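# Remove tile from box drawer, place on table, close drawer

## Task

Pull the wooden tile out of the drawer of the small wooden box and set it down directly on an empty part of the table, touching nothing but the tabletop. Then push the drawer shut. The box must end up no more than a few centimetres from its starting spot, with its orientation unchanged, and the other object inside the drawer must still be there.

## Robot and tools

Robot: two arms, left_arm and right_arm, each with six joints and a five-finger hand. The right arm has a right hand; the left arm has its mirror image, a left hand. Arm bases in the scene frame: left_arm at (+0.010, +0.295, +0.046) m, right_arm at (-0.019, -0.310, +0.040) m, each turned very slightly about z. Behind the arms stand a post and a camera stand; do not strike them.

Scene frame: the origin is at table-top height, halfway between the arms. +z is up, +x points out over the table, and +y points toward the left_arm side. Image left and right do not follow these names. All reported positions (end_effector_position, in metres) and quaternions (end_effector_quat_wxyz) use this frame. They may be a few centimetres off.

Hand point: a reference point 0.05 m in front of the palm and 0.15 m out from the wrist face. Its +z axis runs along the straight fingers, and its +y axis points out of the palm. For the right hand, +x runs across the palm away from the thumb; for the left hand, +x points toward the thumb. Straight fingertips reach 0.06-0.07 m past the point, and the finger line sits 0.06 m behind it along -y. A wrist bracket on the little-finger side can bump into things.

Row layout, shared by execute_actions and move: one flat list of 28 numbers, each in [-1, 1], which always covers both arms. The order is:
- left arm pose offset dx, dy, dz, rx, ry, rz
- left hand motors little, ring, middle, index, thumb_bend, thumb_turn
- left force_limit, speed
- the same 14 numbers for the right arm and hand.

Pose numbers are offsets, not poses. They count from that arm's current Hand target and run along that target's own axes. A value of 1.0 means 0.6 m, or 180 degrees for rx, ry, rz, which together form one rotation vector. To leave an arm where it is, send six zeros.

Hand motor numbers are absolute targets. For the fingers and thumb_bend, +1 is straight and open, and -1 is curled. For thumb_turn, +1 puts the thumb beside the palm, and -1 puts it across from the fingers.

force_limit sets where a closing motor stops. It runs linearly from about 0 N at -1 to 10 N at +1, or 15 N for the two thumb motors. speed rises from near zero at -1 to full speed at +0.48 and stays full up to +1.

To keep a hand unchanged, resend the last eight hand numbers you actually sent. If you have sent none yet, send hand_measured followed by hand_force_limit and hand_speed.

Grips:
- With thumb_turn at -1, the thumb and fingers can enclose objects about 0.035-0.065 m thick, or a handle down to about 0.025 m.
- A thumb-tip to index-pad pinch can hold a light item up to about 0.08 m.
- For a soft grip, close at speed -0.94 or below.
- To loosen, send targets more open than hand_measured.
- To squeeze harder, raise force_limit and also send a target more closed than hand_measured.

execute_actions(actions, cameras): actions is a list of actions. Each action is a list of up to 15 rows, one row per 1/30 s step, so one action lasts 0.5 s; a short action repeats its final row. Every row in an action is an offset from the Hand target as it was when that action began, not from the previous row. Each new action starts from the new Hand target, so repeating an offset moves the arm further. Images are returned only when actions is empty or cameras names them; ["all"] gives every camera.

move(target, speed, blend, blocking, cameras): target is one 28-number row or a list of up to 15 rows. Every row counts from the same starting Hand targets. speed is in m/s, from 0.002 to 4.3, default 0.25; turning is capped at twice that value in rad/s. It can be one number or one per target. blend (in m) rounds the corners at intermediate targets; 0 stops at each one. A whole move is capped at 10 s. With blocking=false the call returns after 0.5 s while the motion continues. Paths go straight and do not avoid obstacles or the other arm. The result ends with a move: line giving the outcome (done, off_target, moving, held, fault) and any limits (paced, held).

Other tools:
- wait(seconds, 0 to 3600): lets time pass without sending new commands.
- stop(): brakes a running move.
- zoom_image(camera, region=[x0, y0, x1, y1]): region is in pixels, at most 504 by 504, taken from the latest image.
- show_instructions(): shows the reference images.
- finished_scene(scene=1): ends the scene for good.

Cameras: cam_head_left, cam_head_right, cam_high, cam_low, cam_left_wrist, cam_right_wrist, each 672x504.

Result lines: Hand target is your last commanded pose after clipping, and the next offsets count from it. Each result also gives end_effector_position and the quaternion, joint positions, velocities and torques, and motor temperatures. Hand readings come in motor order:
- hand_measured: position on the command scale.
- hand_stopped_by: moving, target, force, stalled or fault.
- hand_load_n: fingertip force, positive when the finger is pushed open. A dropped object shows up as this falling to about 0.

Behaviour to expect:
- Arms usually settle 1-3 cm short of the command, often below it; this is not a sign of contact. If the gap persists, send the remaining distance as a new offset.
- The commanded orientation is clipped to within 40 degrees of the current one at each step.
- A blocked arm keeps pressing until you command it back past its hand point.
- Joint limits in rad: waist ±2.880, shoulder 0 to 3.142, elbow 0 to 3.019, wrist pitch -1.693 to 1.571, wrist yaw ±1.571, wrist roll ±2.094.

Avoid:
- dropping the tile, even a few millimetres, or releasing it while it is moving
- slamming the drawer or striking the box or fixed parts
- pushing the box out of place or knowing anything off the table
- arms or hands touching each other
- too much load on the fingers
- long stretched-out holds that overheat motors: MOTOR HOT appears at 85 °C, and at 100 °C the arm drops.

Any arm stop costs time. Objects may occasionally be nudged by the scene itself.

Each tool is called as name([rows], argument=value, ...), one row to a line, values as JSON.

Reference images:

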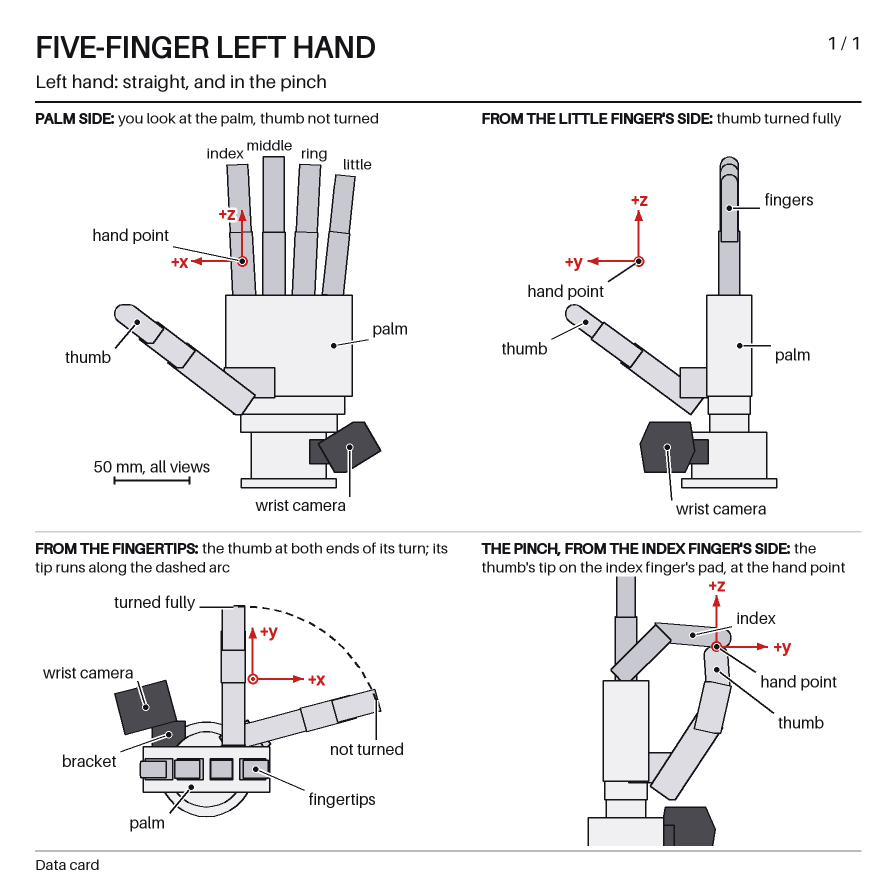

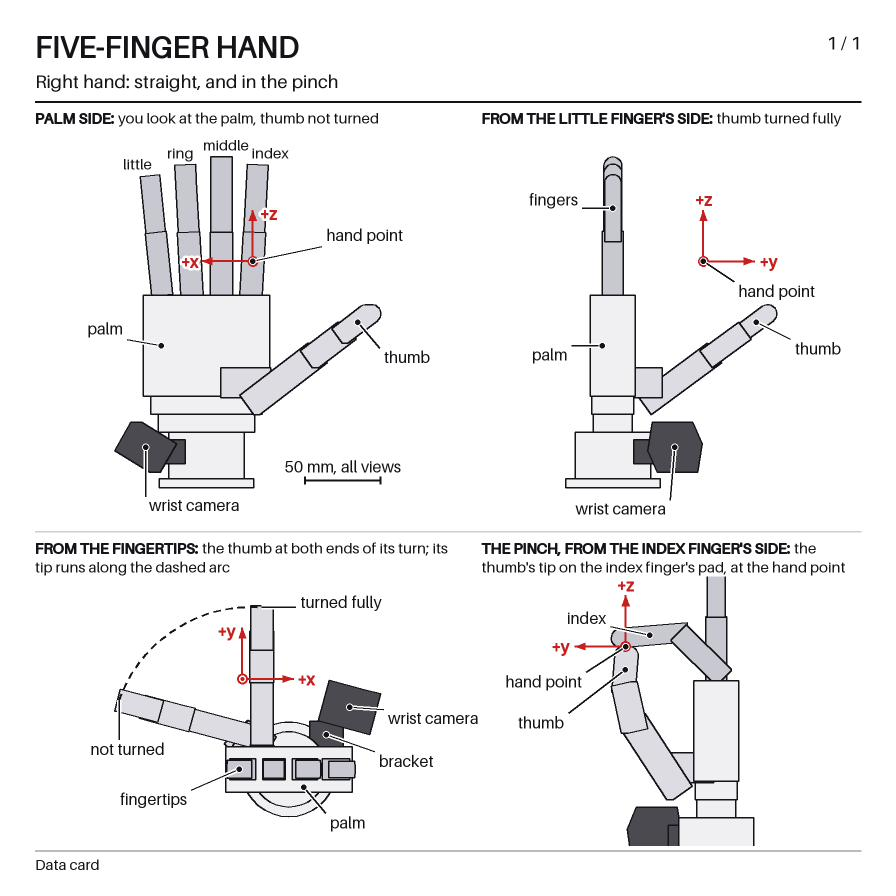

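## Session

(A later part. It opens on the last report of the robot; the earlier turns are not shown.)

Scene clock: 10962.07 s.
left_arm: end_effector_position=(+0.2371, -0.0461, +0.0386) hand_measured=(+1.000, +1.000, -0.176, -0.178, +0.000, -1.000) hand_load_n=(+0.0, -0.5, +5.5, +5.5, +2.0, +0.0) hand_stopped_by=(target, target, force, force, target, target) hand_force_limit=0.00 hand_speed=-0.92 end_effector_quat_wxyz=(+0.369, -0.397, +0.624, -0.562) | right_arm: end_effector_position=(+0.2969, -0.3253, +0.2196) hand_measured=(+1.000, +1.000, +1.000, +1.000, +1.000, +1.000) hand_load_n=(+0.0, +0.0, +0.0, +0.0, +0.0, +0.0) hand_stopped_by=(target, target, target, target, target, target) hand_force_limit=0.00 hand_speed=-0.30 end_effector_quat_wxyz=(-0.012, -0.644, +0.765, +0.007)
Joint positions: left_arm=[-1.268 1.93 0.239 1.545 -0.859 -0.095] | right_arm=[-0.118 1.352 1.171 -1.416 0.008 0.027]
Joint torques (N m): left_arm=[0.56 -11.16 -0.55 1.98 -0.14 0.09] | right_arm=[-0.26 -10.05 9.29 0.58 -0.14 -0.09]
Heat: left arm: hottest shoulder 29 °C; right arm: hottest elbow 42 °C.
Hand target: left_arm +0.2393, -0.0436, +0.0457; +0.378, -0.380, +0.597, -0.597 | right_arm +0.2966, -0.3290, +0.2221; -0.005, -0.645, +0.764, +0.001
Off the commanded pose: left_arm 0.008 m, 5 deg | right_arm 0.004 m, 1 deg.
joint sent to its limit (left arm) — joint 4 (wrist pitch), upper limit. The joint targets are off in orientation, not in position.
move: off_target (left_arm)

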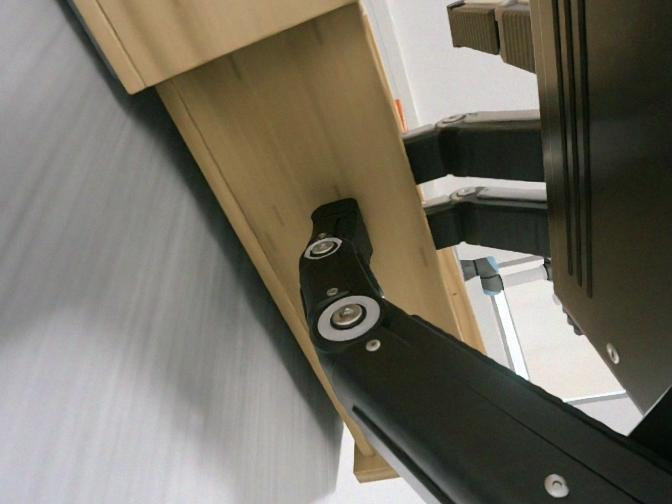

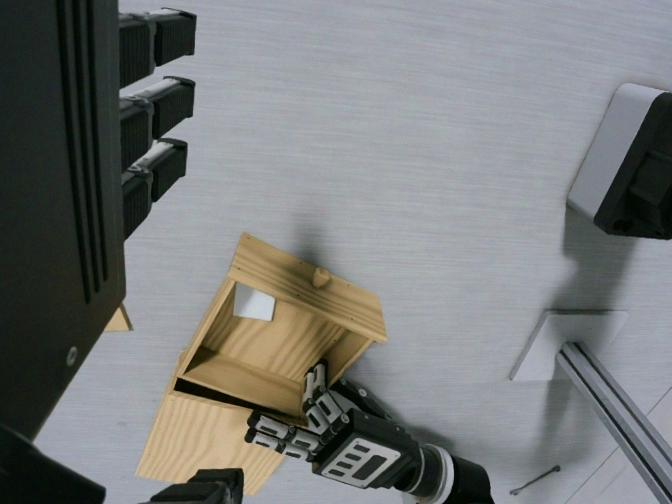

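move(target=[-0.018,0,-0.001,0,0,0,1,1,-0.25,-0.25,0,-1,0,-0.92,0,0,0,0,0,0,1,1,1,1,1,1,0.0,-0.3], speed=0.03, cameras=["cam_left_wrist","cam_right_wrist","cam_high"])

zoom_image(camera="cam_right_wrist", region=[160, 360, 200, 400])

zoom_image(camera="cam_left_wrist", region=[60, 0, 380, 160])

zoom_image(camera="cam_high", region=[190, 250, 290, 350])

Scene clock: 10988.17 s.
left_arm: end_effector_position=(+0.2389, -0.0388, +0.0393) hand_measured=(+1.000, +1.000, -0.176, -0.178, +0.000, -1.000) hand_load_n=(+0.0, +0.0, +6.0, +5.0, +2.5, +0.0) hand_stopped_by=(target, target, force, force, target, target) hand_force_limit=0.00 hand_speed=-0.92 end_effector_quat_wxyz=(+0.367, -0.395, +0.628, -0.561) | right_arm: end_effector_position=(+0.2969, -0.3253, +0.2196) hand_measured=(+1.000, +1.000, +1.000, +1.000, +1.000, +1.000) hand_load_n=(+0.0, +0.0, +0.0, +0.0, +0.0, +0.5) hand_stopped_by=(target, target, target, target, target, target) hand_force_limit=0.00 hand_speed=-0.30 end_effector_quat_wxyz=(-0.012, -0.644, +0.765, +0.007)
Joint positions: left_arm=[-1.247 1.917 0.22 1.545 -0.831 -0.095] | right_arm=[-0.118 1.352 1.171 -1.416 0.008 0.027]
Joint torques (N m): left_arm=[1.14 -10.87 -0.75 2.03 -0.19 0.06] | right_arm=[-0.26 -10.11 9.28 0.58 -0.14 -0.09]
Heat: left arm: hottest shoulder 29 °C; right arm: hottest elbow 42 °C.
Hand target: left_arm +0.2434, -0.0335, +0.0457; +0.378, -0.381, +0.597, -0.597 | right_arm +0.2966, -0.3290, +0.2221; -0.005, -0.645, +0.764, +0.001
Off the commanded pose: left_arm 0.009 m, 6 deg | right_arm 0.004 m, 1 deg.
joint sent to its limit (left arm) — joint 4 (wrist pitch), upper limit. The joint targets are off in orientation, not in position.
move: off_target (left_arm)
Images, in order (width x height): cam_high 672x504, cam_left_wrist 672x504, cam_right_wrist 672x504.

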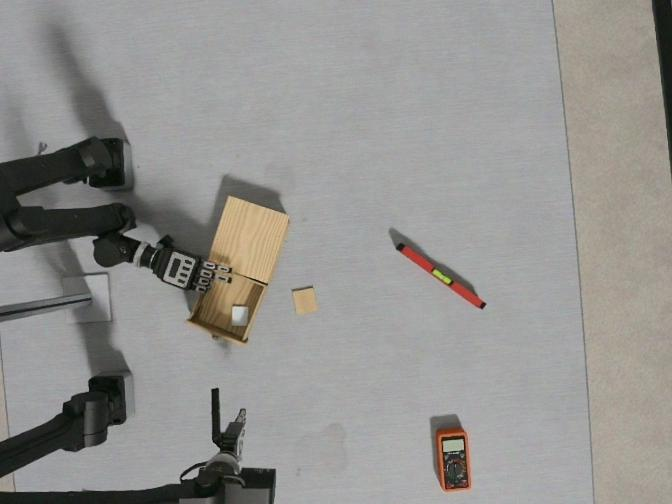

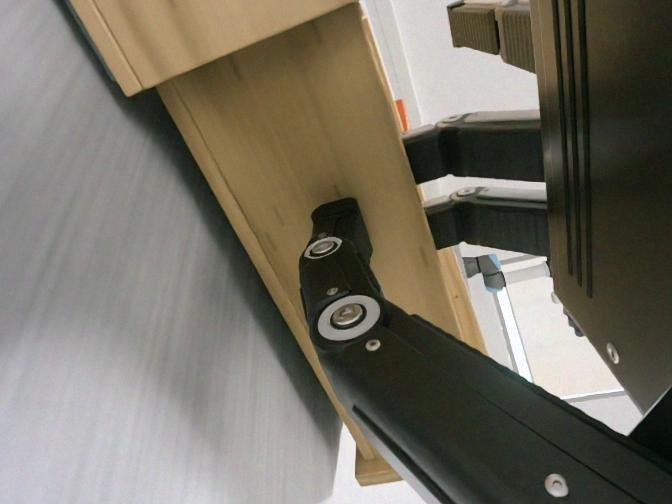

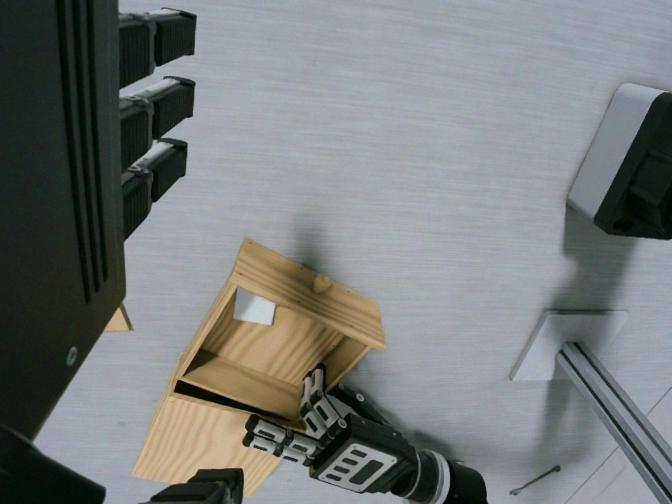

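Scaled by 12.600 from the camera's image (finer frame: 960x720).

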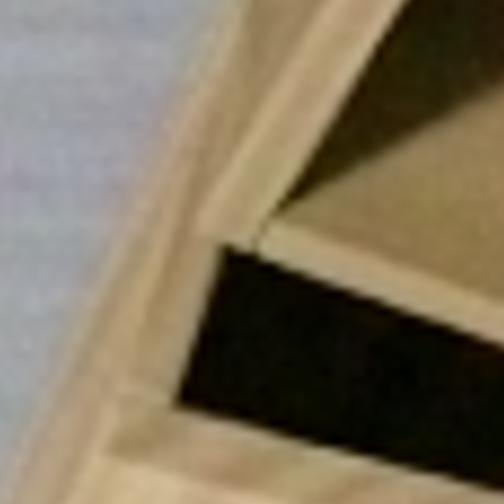

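Scaled by 1.575 from the camera's image (finer frame: 960x720).

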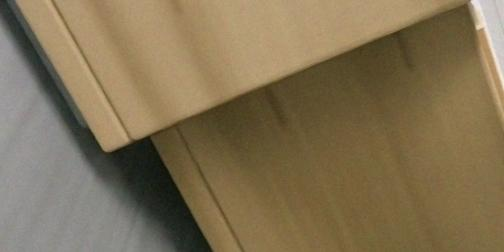

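Scaled by 5.040 from the camera's image (finer frame: 960x720).

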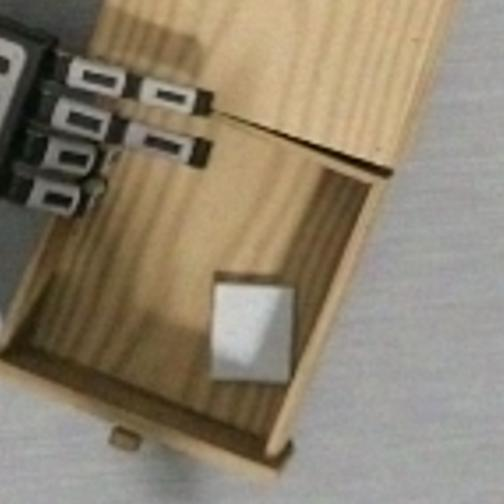

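move(target=[0.028,0.0095,0.006,0,0,0,1,1,-0.25,-0.25,0,-1,0,-0.92,0,0,0,0,0,0,1,1,1,1,1,1,0.0,-0.3], speed=0.03, cameras=["cam_left_wrist","cam_right_wrist","cam_high"])

zoom_image(camera="cam_right_wrist", region=[150, 350, 350, 490])

zoom_image(camera="cam_left_wrist", region=[60, 0, 380, 160])

zoom_image(camera="cam_high", region=[190, 190, 290, 290])

Scene clock: 11051.43 s.
left_arm: end_effector_position=(+0.2417, -0.0449, +0.0412) hand_measured=(+1.000, +1.000, -0.176, -0.178, +0.000, -1.000) hand_load_n=(+0.0, +0.0, +5.5, +5.5, +1.5, +0.0) hand_stopped_by=(target, target, force, force, target, target) hand_force_limit=0.00 hand_speed=-0.92 end_effector_quat_wxyz=(+0.372, -0.402, +0.619, -0.563) | right_arm: end_effector_position=(+0.2969, -0.3253, +0.2196) hand_measured=(+1.000, +1.000, +1.000, +1.000, +1.000, +1.000) hand_load_n=(+0.0, +0.0, +0.0, +0.0, +0.0, +0.0) hand_stopped_by=(target, target, target, target, target, target) hand_force_limit=0.00 hand_speed=-0.30 end_effector_quat_wxyz=(-0.012, -0.644, +0.765, +0.007)
Joint positions: left_arm=[-1.257 1.924 0.241 1.545 -0.861 -0.095] | right_arm=[-0.118 1.352 1.171 -1.416 0.008 0.027]
Joint torques (N m): left_arm=[-0.56 -8.41 1.01 2.04 -0.22 0.05] | right_arm=[-0.26 -10.05 9.31 0.58 -0.14 -0.09]
Heat: left arm: hottest shoulder 29 °C; right arm: hottest elbow 42 °C.
Hand target: left_arm +0.2395, -0.0503, +0.0400; +0.378, -0.381, +0.597, -0.596 | right_arm +0.2966, -0.3290, +0.2221; -0.005, -0.645, +0.764, +0.001
Off the commanded pose: left_arm 0.006 m, 5 deg | right_arm 0.004 m, 1 deg.
joint sent to its limit (left arm) — joint 4 (wrist pitch), upper limit. The joint targets are off in orientation, not in position.
move: off_target (left_arm)
Images, in order (width x height): cam_high 672x504, cam_left_wrist 672x504, cam_right_wrist 672x504.

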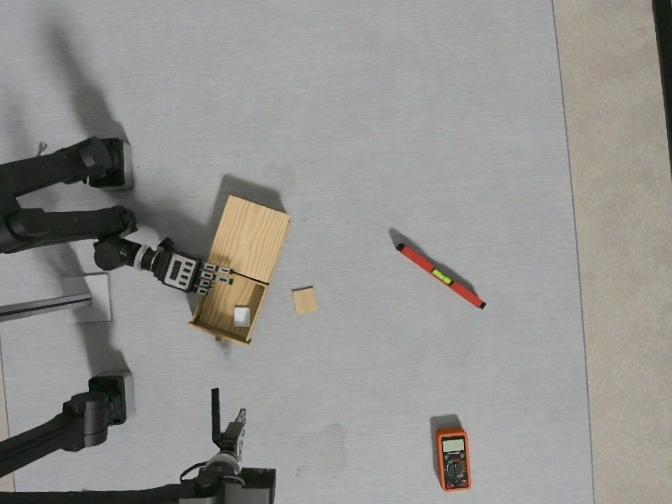

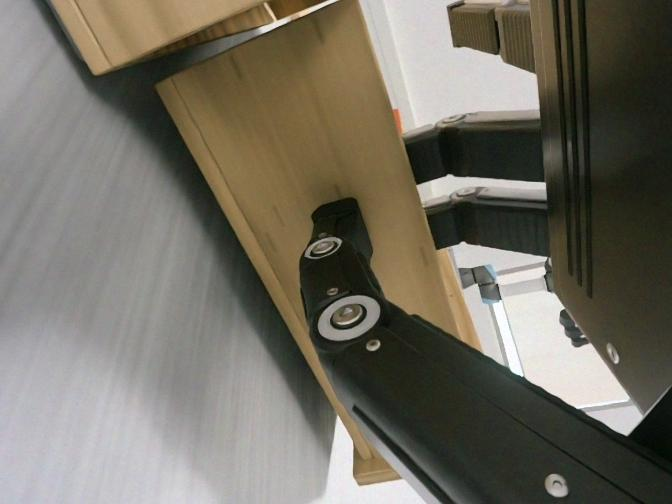

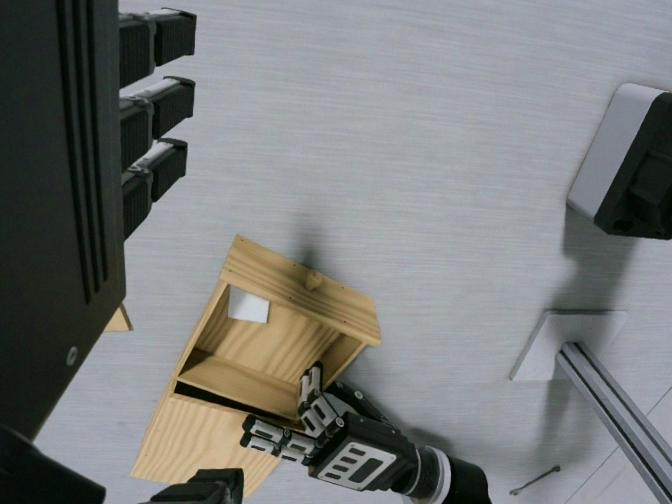

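Scaled by 2.520 from the camera's image (finer frame: 960x720).

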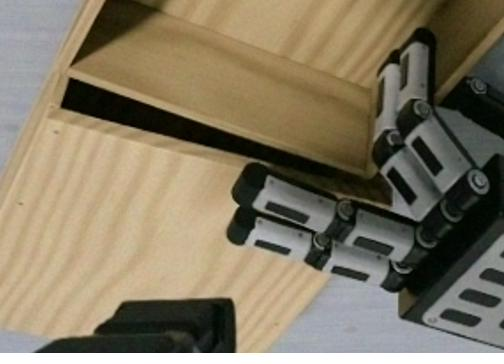

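Scaled by 1.575 from the camera's image (finer frame: 960x720).

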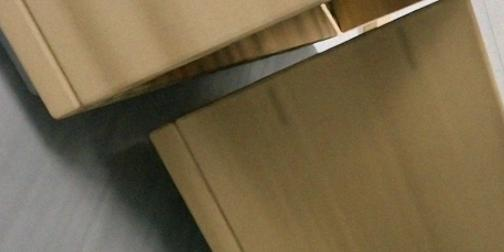

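Scaled by 5.040 from the camera's image (finer frame: 960x720).

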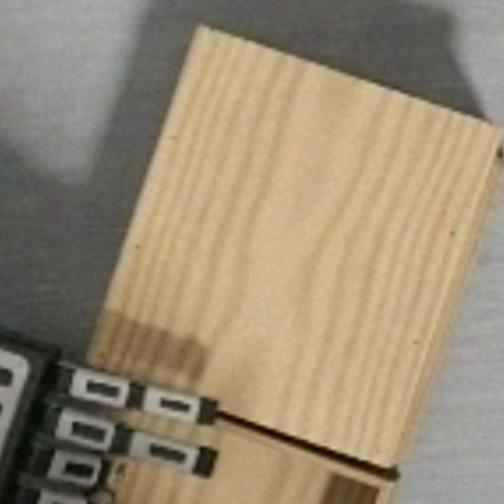

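move(target=[-0.0155,-0.0063,0.0035,0,0.006,0,1,1,-0.25,-0.25,0,-1,0,-0.92,0,0,0,0,0,0,1,1,1,1,1,1,0.0,-0.3], speed=0.03, cameras=["cam_left_wrist","cam_high"])

zoom_image(camera="cam_left_wrist", region=[60, 0, 380, 160])

zoom_image(camera="cam_high", region=[190, 250, 290, 350])

Scene clock: 11108.00 s.
left_arm: end_effector_position=(+0.2421, -0.0471, +0.0396) hand_measured=(+1.000, +1.000, -0.176, -0.178, +0.000, -1.000) hand_load_n=(+0.0, +0.0, +6.5, +5.0, +2.0, +0.0) hand_stopped_by=(target, target, force, force, target, target) hand_force_limit=0.00 hand_speed=-0.92 end_effector_quat_wxyz=(+0.361, -0.393, +0.628, -0.567) | right_arm: end_effector_position=(+0.2969, -0.3253, +0.2196) hand_measured=(+1.000, +1.000, +1.000, +1.000, +1.000, +1.000) hand_load_n=(+0.0, +0.0, +0.0, +0.0, -0.5, +0.0) hand_stopped_by=(target, target, target, target, target, target) hand_force_limit=0.00 hand_speed=-0.30 end_effector_quat_wxyz=(-0.012, -0.644, +0.765, +0.007)
Joint positions: left_arm=[-1.235 1.924 0.238 1.545 -0.806 -0.095] | right_arm=[-0.118 1.352 1.171 -1.416 0.008 0.027]
Joint torques (N m): left_arm=[0.91 -10.46 -0.46 2.03 -0.05 0.12] | right_arm=[-0.26 -10.11 9.29 0.58 -0.14 -0.09]
Heat: left arm: hottest wrist roll 29 °C; right arm: hottest elbow 42 °C.
Hand target: left_arm +0.2453, -0.0429, +0.0438; +0.372, -0.375, +0.600, -0.600 | right_arm +0.2966, -0.3290, +0.2221; -0.005, -0.645, +0.764, +0.001
Off the commanded pose: left_arm 0.007 m, 6 deg | right_arm 0.004 m, 1 deg.
joint sent to its limit (left arm) — joint 4 (wrist pitch), upper limit. The joint targets are off in orientation, not in position.
move: off_target (left_arm)
Images, in order (width x height): cam_high 672x504, cam_left_wrist 672x504.

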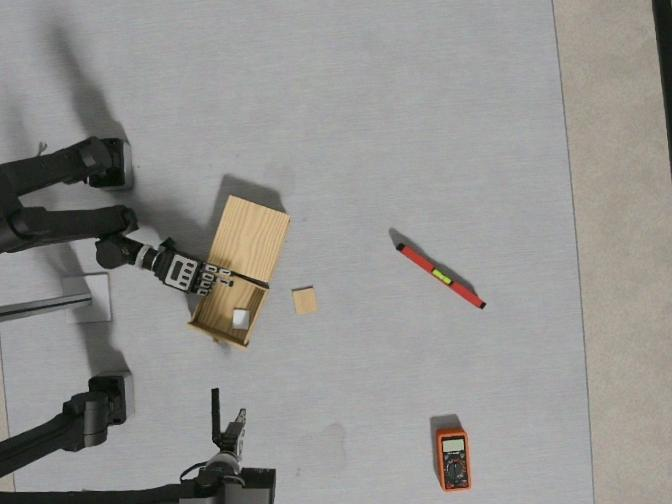

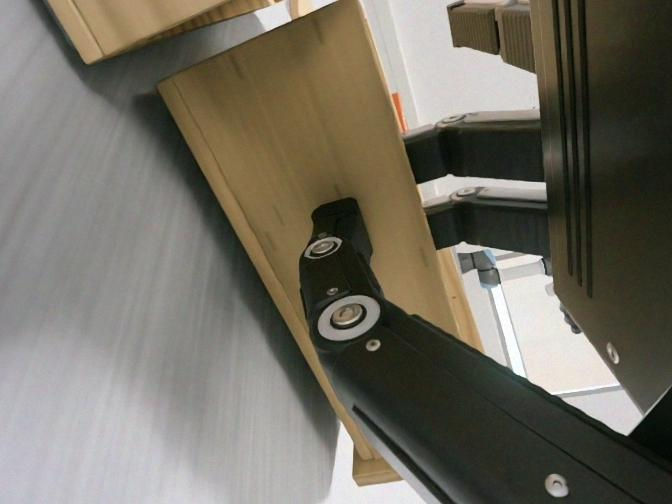

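Scaled by 1.575 from the camera's image (finer frame: 960x720).

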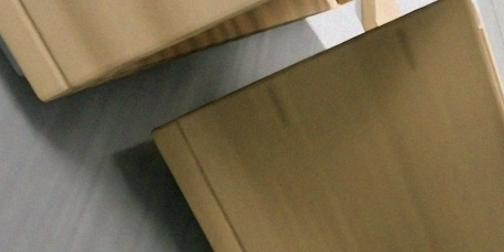

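Scaled by 5.040 from the camera's image (finer frame: 960x720).

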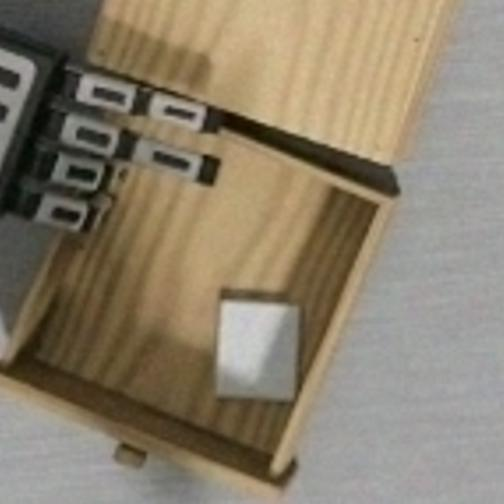

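move(target=[-0.022,0,-0.0095,0,0,0,1,1,-0.25,-0.25,0,-1,0,-0.92,0,0,0,0,0,0,1,1,1,1,1,1,0.0,-0.3], speed=0.03, cameras=["cam_left_wrist","cam_high","cam_right_wrist"])

zoom_image(camera="cam_left_wrist", region=[60, 0, 380, 160])

zoom_image(camera="cam_high", region=[190, 250, 290, 350])

zoom_image(camera="cam_right_wrist", region=[150, 350, 350, 490])

Scene clock: 11143.70 s.
left_arm: end_effector_position=(+0.2420, -0.0335, +0.0374) hand_measured=(+1.000, +1.000, -0.176, -0.178, +0.000, -1.000) hand_load_n=(+0.0, +0.0, +6.5, +5.0, +2.5, +0.0) hand_stopped_by=(target, target, force, force, target, target) hand_force_limit=0.00 hand_speed=-0.92 end_effector_quat_wxyz=(+0.360, -0.392, +0.635, -0.559) | right_arm: end_effector_position=(+0.2969, -0.3253, +0.2196) hand_measured=(+1.000, +1.000, +1.000, +1.000, +1.000, +1.000) hand_load_n=(+0.0, +0.0, +0.0, +0.0, +0.0, +0.0) hand_stopped_by=(target, target, target, target, target, target) hand_force_limit=0.00 hand_speed=-0.30 end_effector_quat_wxyz=(-0.012, -0.644, +0.765, +0.007)
Joint positions: left_arm=[-1.215 1.914 0.207 1.545 -0.783 -0.095] | right_arm=[-0.118 1.352 1.171 -1.416 0.008 0.027]
Joint torques (N m): left_arm=[1.2 -10.75 -0.84 2.04 -0.18 0.05] | right_arm=[-0.26 -10.11 9.31 0.59 -0.14 -0.09]
Heat: left arm: hottest wrist roll 29 °C; right arm: hottest elbow 42 °C.
Hand target: left_arm +0.2461, -0.0285, +0.0438; +0.372, -0.375, +0.600, -0.600 | right_arm +0.2966, -0.3290, +0.2221; -0.005, -0.645, +0.764, +0.001
Off the commanded pose: left_arm 0.009 m, 7 deg | right_arm 0.004 m, 1 deg.
joint sent to its limit (left arm) — joint 4 (wrist pitch), upper limit. The joint targets are off in orientation, not in position.
move: off_target (left_arm)
Images, in order (width x height): cam_high 672x504, cam_left_wrist 672x504, cam_right_wrist 672x504.

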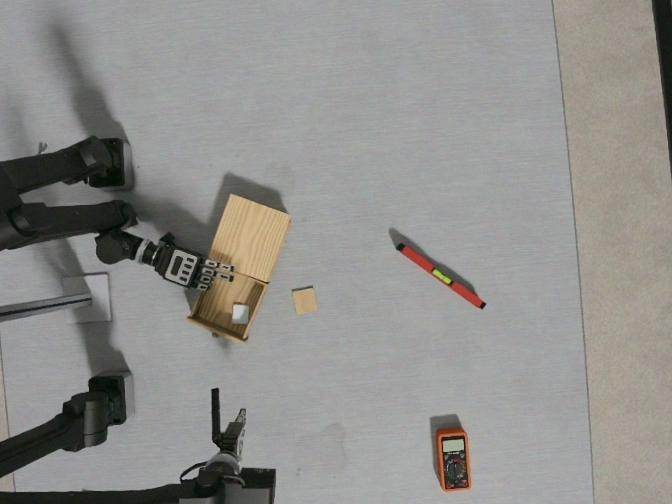

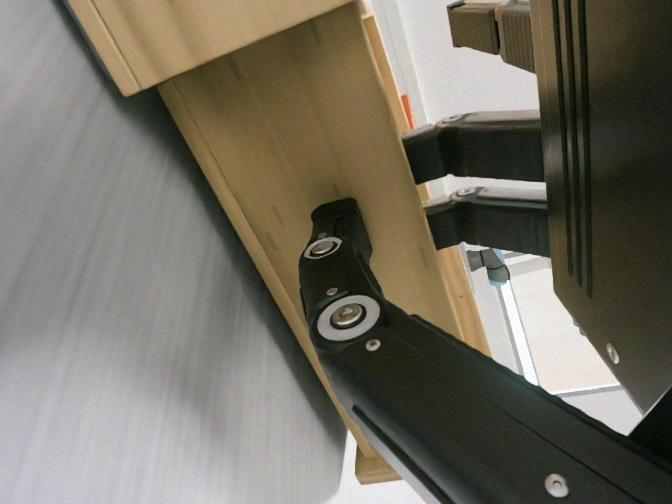

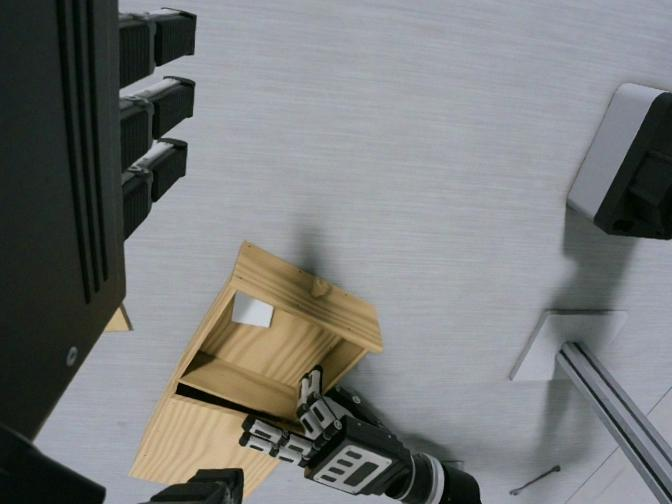

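Scaled by 1.575 from the camera's image (finer frame: 960x720).

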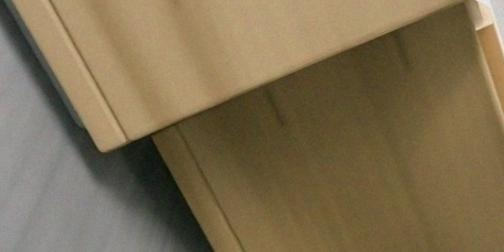

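Scaled by 5.040 from the camera's image (finer frame: 960x720).

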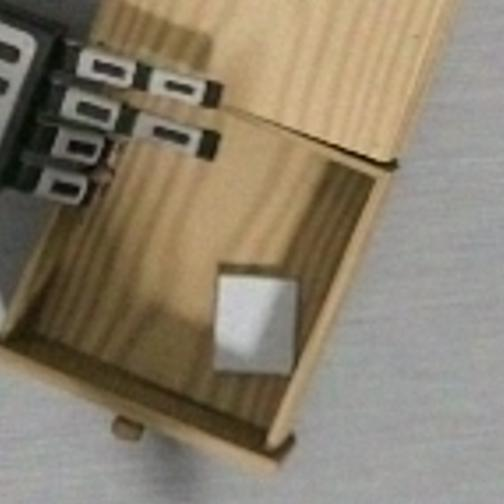

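Scaled by 2.520 from the camera's image (finer frame: 960x720).

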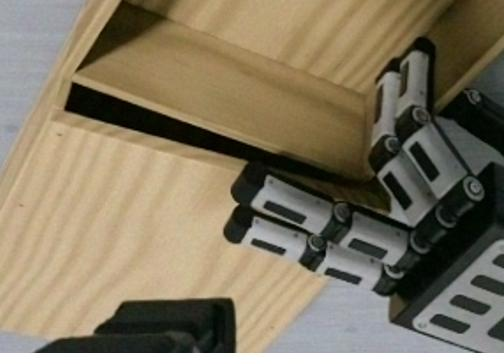

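zoom_image(camera="cam_right_wrist", region=[275, 400, 315, 440])

zoom_image(camera="cam_right_wrist", region=[160, 370, 220, 415])

Scaled by 12.600 from the camera's image (finer frame: 960x720).

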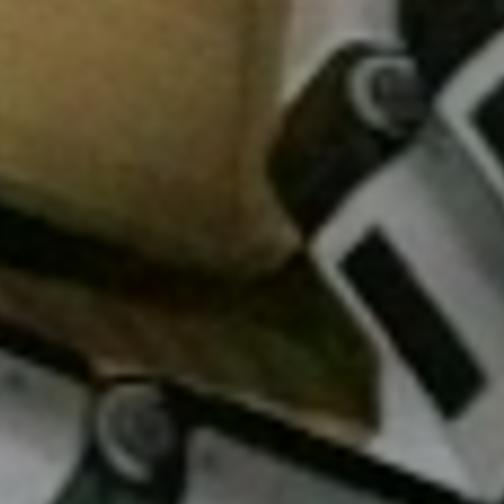

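Scaled by 8.400 from the camera's image (finer frame: 960x720).

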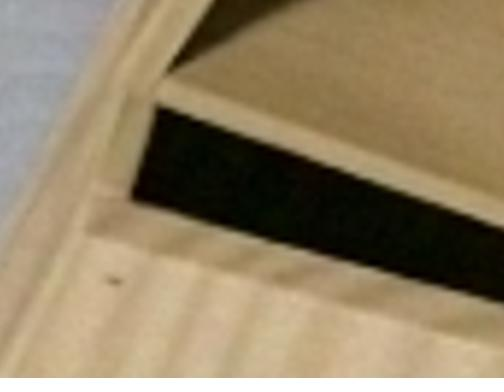

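move(target=[0,0,0,0,0,0,1,1,-0.25,-0.25,0,-1,0,-0.92,-0.048,0.017,0.15,0,-0.194,0,1,1,1,1,1,1,0.0,-0.3], speed=0.15, cameras=["cam_right_wrist","cam_high"])

zoom_image(camera="cam_right_wrist", region=[100, 252, 400, 504])

Scene clock: 11290.80 s.
left_arm: end_effector_position=(+0.2420, -0.0335, +0.0374) hand_measured=(+1.000, +1.000, -0.176, -0.178, +0.000, -1.000) hand_load_n=(+0.0, +0.0, +6.5, +5.0, +2.5, +0.0) hand_stopped_by=(target, target, force, force, target, target) hand_force_limit=0.00 hand_speed=-0.92 end_effector_quat_wxyz=(+0.360, -0.392, +0.635, -0.559) | right_arm: end_effector_position=(+0.2906, -0.2941, +0.1349) hand_measured=(+1.000, +1.000, +1.000, +1.000, +1.000, +1.000) hand_load_n=(+0.0, +0.0, +0.0, +0.0, +0.0, +0.0) hand_stopped_by=(target, target, target, target, target, target) hand_force_limit=0.00 hand_speed=-0.30 end_effector_quat_wxyz=(+0.221, -0.616, +0.730, +0.196)
Joint positions: left_arm=[-1.215 1.914 0.207 1.545 -0.783 -0.095] | right_arm=[-0.323 1.489 0.928 -1.148 -0.586 -0.223]
Joint torques (N m): left_arm=[1.2 -10.7 -0.87 2.09 -0.19 0.05] | right_arm=[-0.62 -9 7.82 0.31 -0.6 -0.11]
Heat: left arm: hottest wrist roll 29 °C; right arm: hottest elbow 42 °C.
Hand target: left_arm +0.2461, -0.0285, +0.0438; +0.373, -0.375, +0.600, -0.600 | right_arm +0.2908, -0.2994, +0.1321; +0.225, -0.615, +0.730, +0.194
Off the commanded pose: left_arm 0.009 m, 7 deg | right_arm 0.006 m, 0 deg.
joint sent to its limit (left arm) — joint 4 (wrist pitch), upper limit. The joint targets are off in orientation, not in position.
move: done
Images, in order (width x height): cam_high 672x504, cam_right_wrist 672x504.

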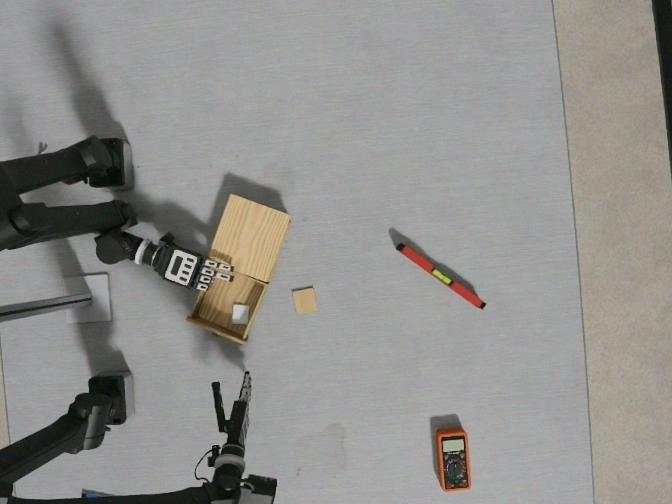

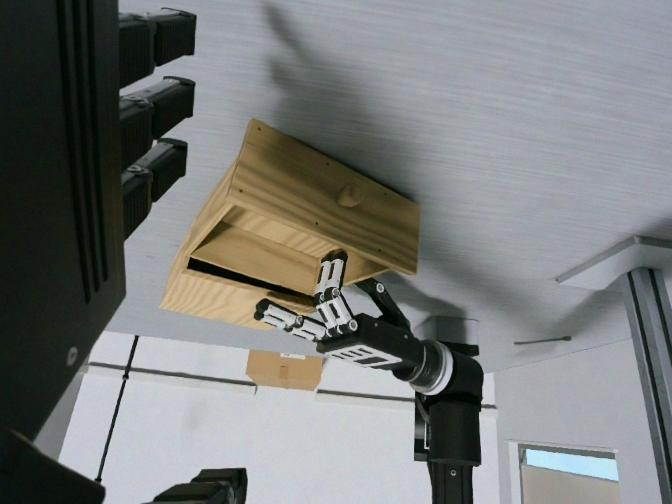

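Scaled by 1.680 from the camera's image (finer frame: 960x720).

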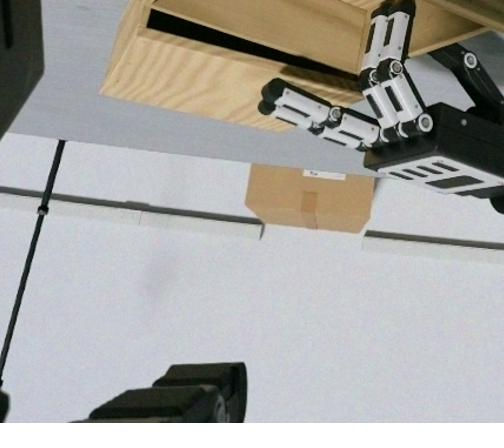

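Good view from a lower elevation. Zoom.

zoom_image(camera="cam_right_wrist", region=[170, 220, 350, 340])

zoom_image(camera="cam_right_wrist", region=[270, 260, 340, 315])

zoom_image(camera="cam_right_wrist", region=[160, 230, 230, 285])

Scaled by 2.800 from the camera's image (finer frame: 960x720).

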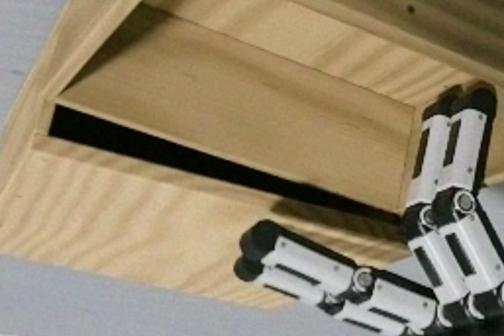

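Scaled by 7.200 from the camera's image (finer frame: 960x720).

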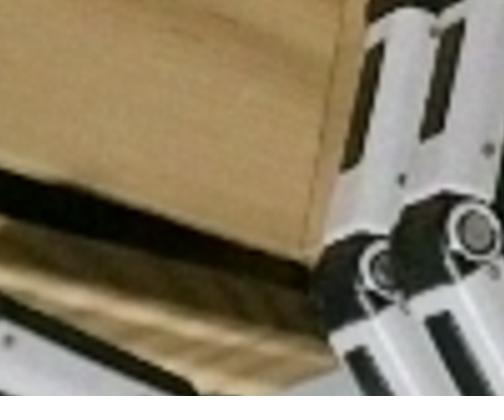

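Scaled by 7.200 from the camera's image (finer frame: 960x720).

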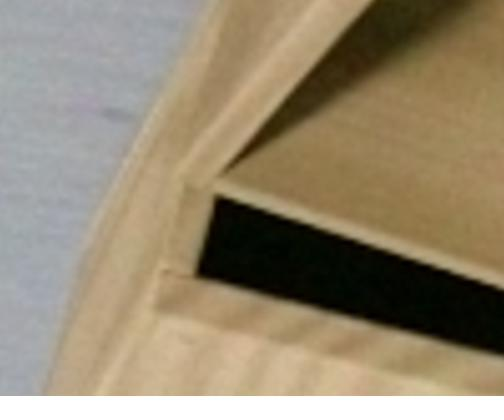

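move(target=[0.018,0.003,0.016,0,0,0,1,1,-0.25,-0.25,0,-1,0,-0.92,0,0,0,0,0,0,1,1,1,1,1,1,0.0,-0.3], speed=0.03, cameras=["cam_right_wrist"])

zoom_image(camera="cam_right_wrist", region=[170, 220, 350, 340])

zoom_image(camera="cam_right_wrist", region=[270, 260, 340, 315])

Scene clock: 11341.17 s.
left_arm: end_effector_position=(+0.2447, -0.0411, +0.0405) hand_measured=(+1.000, +1.000, -0.176, -0.178, +0.000, -1.000) hand_load_n=(+0.0, +0.0, +6.0, +5.5, +2.5, +0.0) hand_stopped_by=(target, target, force, force, target, target) hand_force_limit=0.00 hand_speed=-0.92 end_effector_quat_wxyz=(+0.359, -0.393, +0.630, -0.566) | right_arm: end_effector_position=(+0.2905, -0.2941, +0.1349) hand_measured=(+1.000, +1.000, +1.000, +1.000, +1.000, +1.000) hand_load_n=(+0.0, +0.0, +0.0, +0.0, +0.0, +0.0) hand_stopped_by=(target, target, target, target, target, target) hand_force_limit=0.00 hand_speed=-0.30 end_effector_quat_wxyz=(+0.221, -0.616, +0.730, +0.196)
Joint positions: left_arm=[-1.215 1.914 0.224 1.545 -0.783 -0.095] | right_arm=[-0.323 1.489 0.928 -1.148 -0.586 -0.223]
Joint torques (N m): left_arm=[0.91 -8.94 0.96 2.03 -0.19 0.11] | right_arm=[-0.67 -9 7.98 0.32 -0.61 -0.08]
Heat: left arm: hottest wrist roll 29 °C; right arm: hottest elbow 42 °C.
Hand target: left_arm +0.2499, -0.0423, +0.0419; +0.373, -0.375, +0.600, -0.600 | right_arm +0.2908, -0.2994, +0.1321; +0.225, -0.615, +0.730, +0.194
Off the commanded pose: left_arm 0.006 m, 6 deg | right_arm 0.006 m, 0 deg.
joint sent to its limit (left arm) — joint 4 (wrist pitch), upper limit. The joint targets are off in orientation, not in position.
move: off_target (left_arm)

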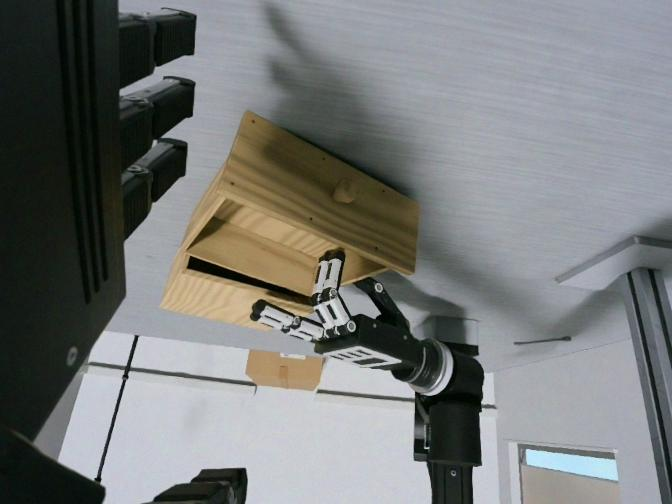

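Scaled by 2.800 from the camera's image (finer frame: 960x720).

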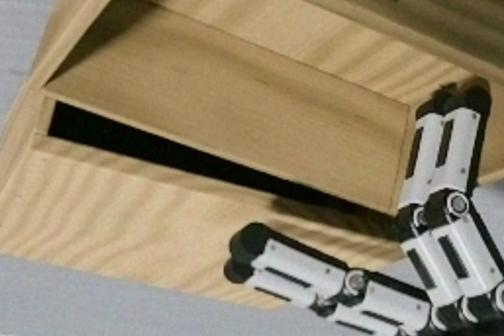

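Scaled by 7.200 from the camera's image (finer frame: 960x720).

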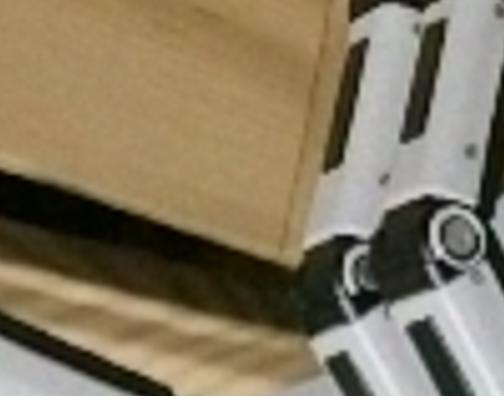

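move(target=[-0.0041,-0.002,0.0084,0,0,0,1,1,-0.25,-0.25,0,-1,0,-0.92,0,0,0,0,0,0,1,1,1,1,1,1,0.0,-0.3], speed=0.03, cameras=["cam_right_wrist"])

zoom_image(camera="cam_right_wrist", region=[170, 220, 350, 340])

zoom_image(camera="cam_right_wrist", region=[270, 260, 340, 315])

Scene clock: 11364.57 s.
left_arm: end_effector_position=(+0.2500, -0.0410, +0.0409) hand_measured=(+1.000, +1.000, -0.176, -0.178, +0.000, -1.000) hand_load_n=(+0.0, +0.0, +6.0, +4.5, +2.0, +0.0) hand_stopped_by=(target, target, force, force, target, target) hand_force_limit=0.00 hand_speed=-0.92 end_effector_quat_wxyz=(+0.359, -0.395, +0.628, -0.566) | right_arm: end_effector_position=(+0.2905, -0.2941, +0.1349) hand_measured=(+1.000, +1.000, +1.000, +1.000, +1.000, +1.000) hand_load_n=(+0.0, +0.0, +0.0, +0.0, +0.0, +0.0) hand_stopped_by=(target, target, target, target, target, target) hand_force_limit=0.00 hand_speed=-0.30 end_effector_quat_wxyz=(+0.221, -0.616, +0.730, +0.196)
Joint positions: left_arm=[-1.195 1.914 0.228 1.545 -0.765 -0.094] | right_arm=[-0.323 1.489 0.928 -1.148 -0.586 -0.223]
Joint torques (N m): left_arm=[1.08 -9.11 0.96 2.07 -0.05 0.14] | right_arm=[-0.62 -9 7.98 0.31 -0.61 -0.08]
Heat: left arm: hottest wrist roll 29 °C; right arm: hottest elbow 41 °C.
Hand target: left_arm +0.2556, -0.0423, +0.0431; +0.373, -0.375, +0.601, -0.600 | right_arm +0.2908, -0.2994, +0.1321; +0.225, -0.615, +0.730, +0.194
Off the commanded pose: left_arm 0.006 m, 6 deg | right_arm 0.006 m, 0 deg.
joint sent to its limit (left arm) — joint 4 (wrist pitch), upper limit. The joint targets are off in orientation, not in position.
move: off_target (left_arm)

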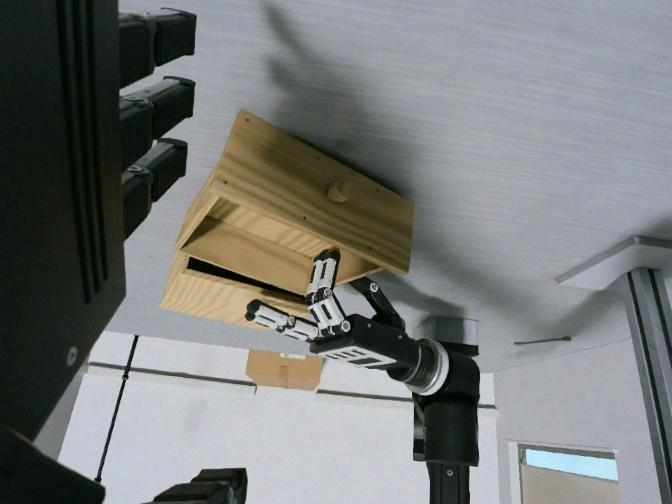

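Scaled by 2.800 from the camera's image (finer frame: 960x720).

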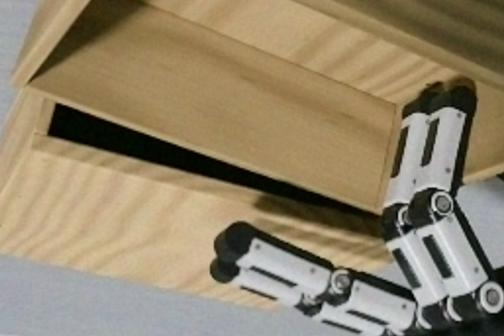

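Scaled by 7.200 from the camera's image (finer frame: 960x720).

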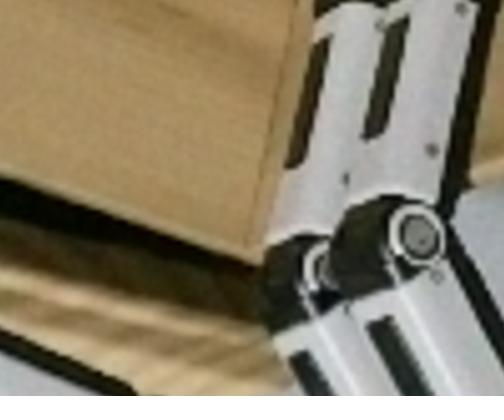

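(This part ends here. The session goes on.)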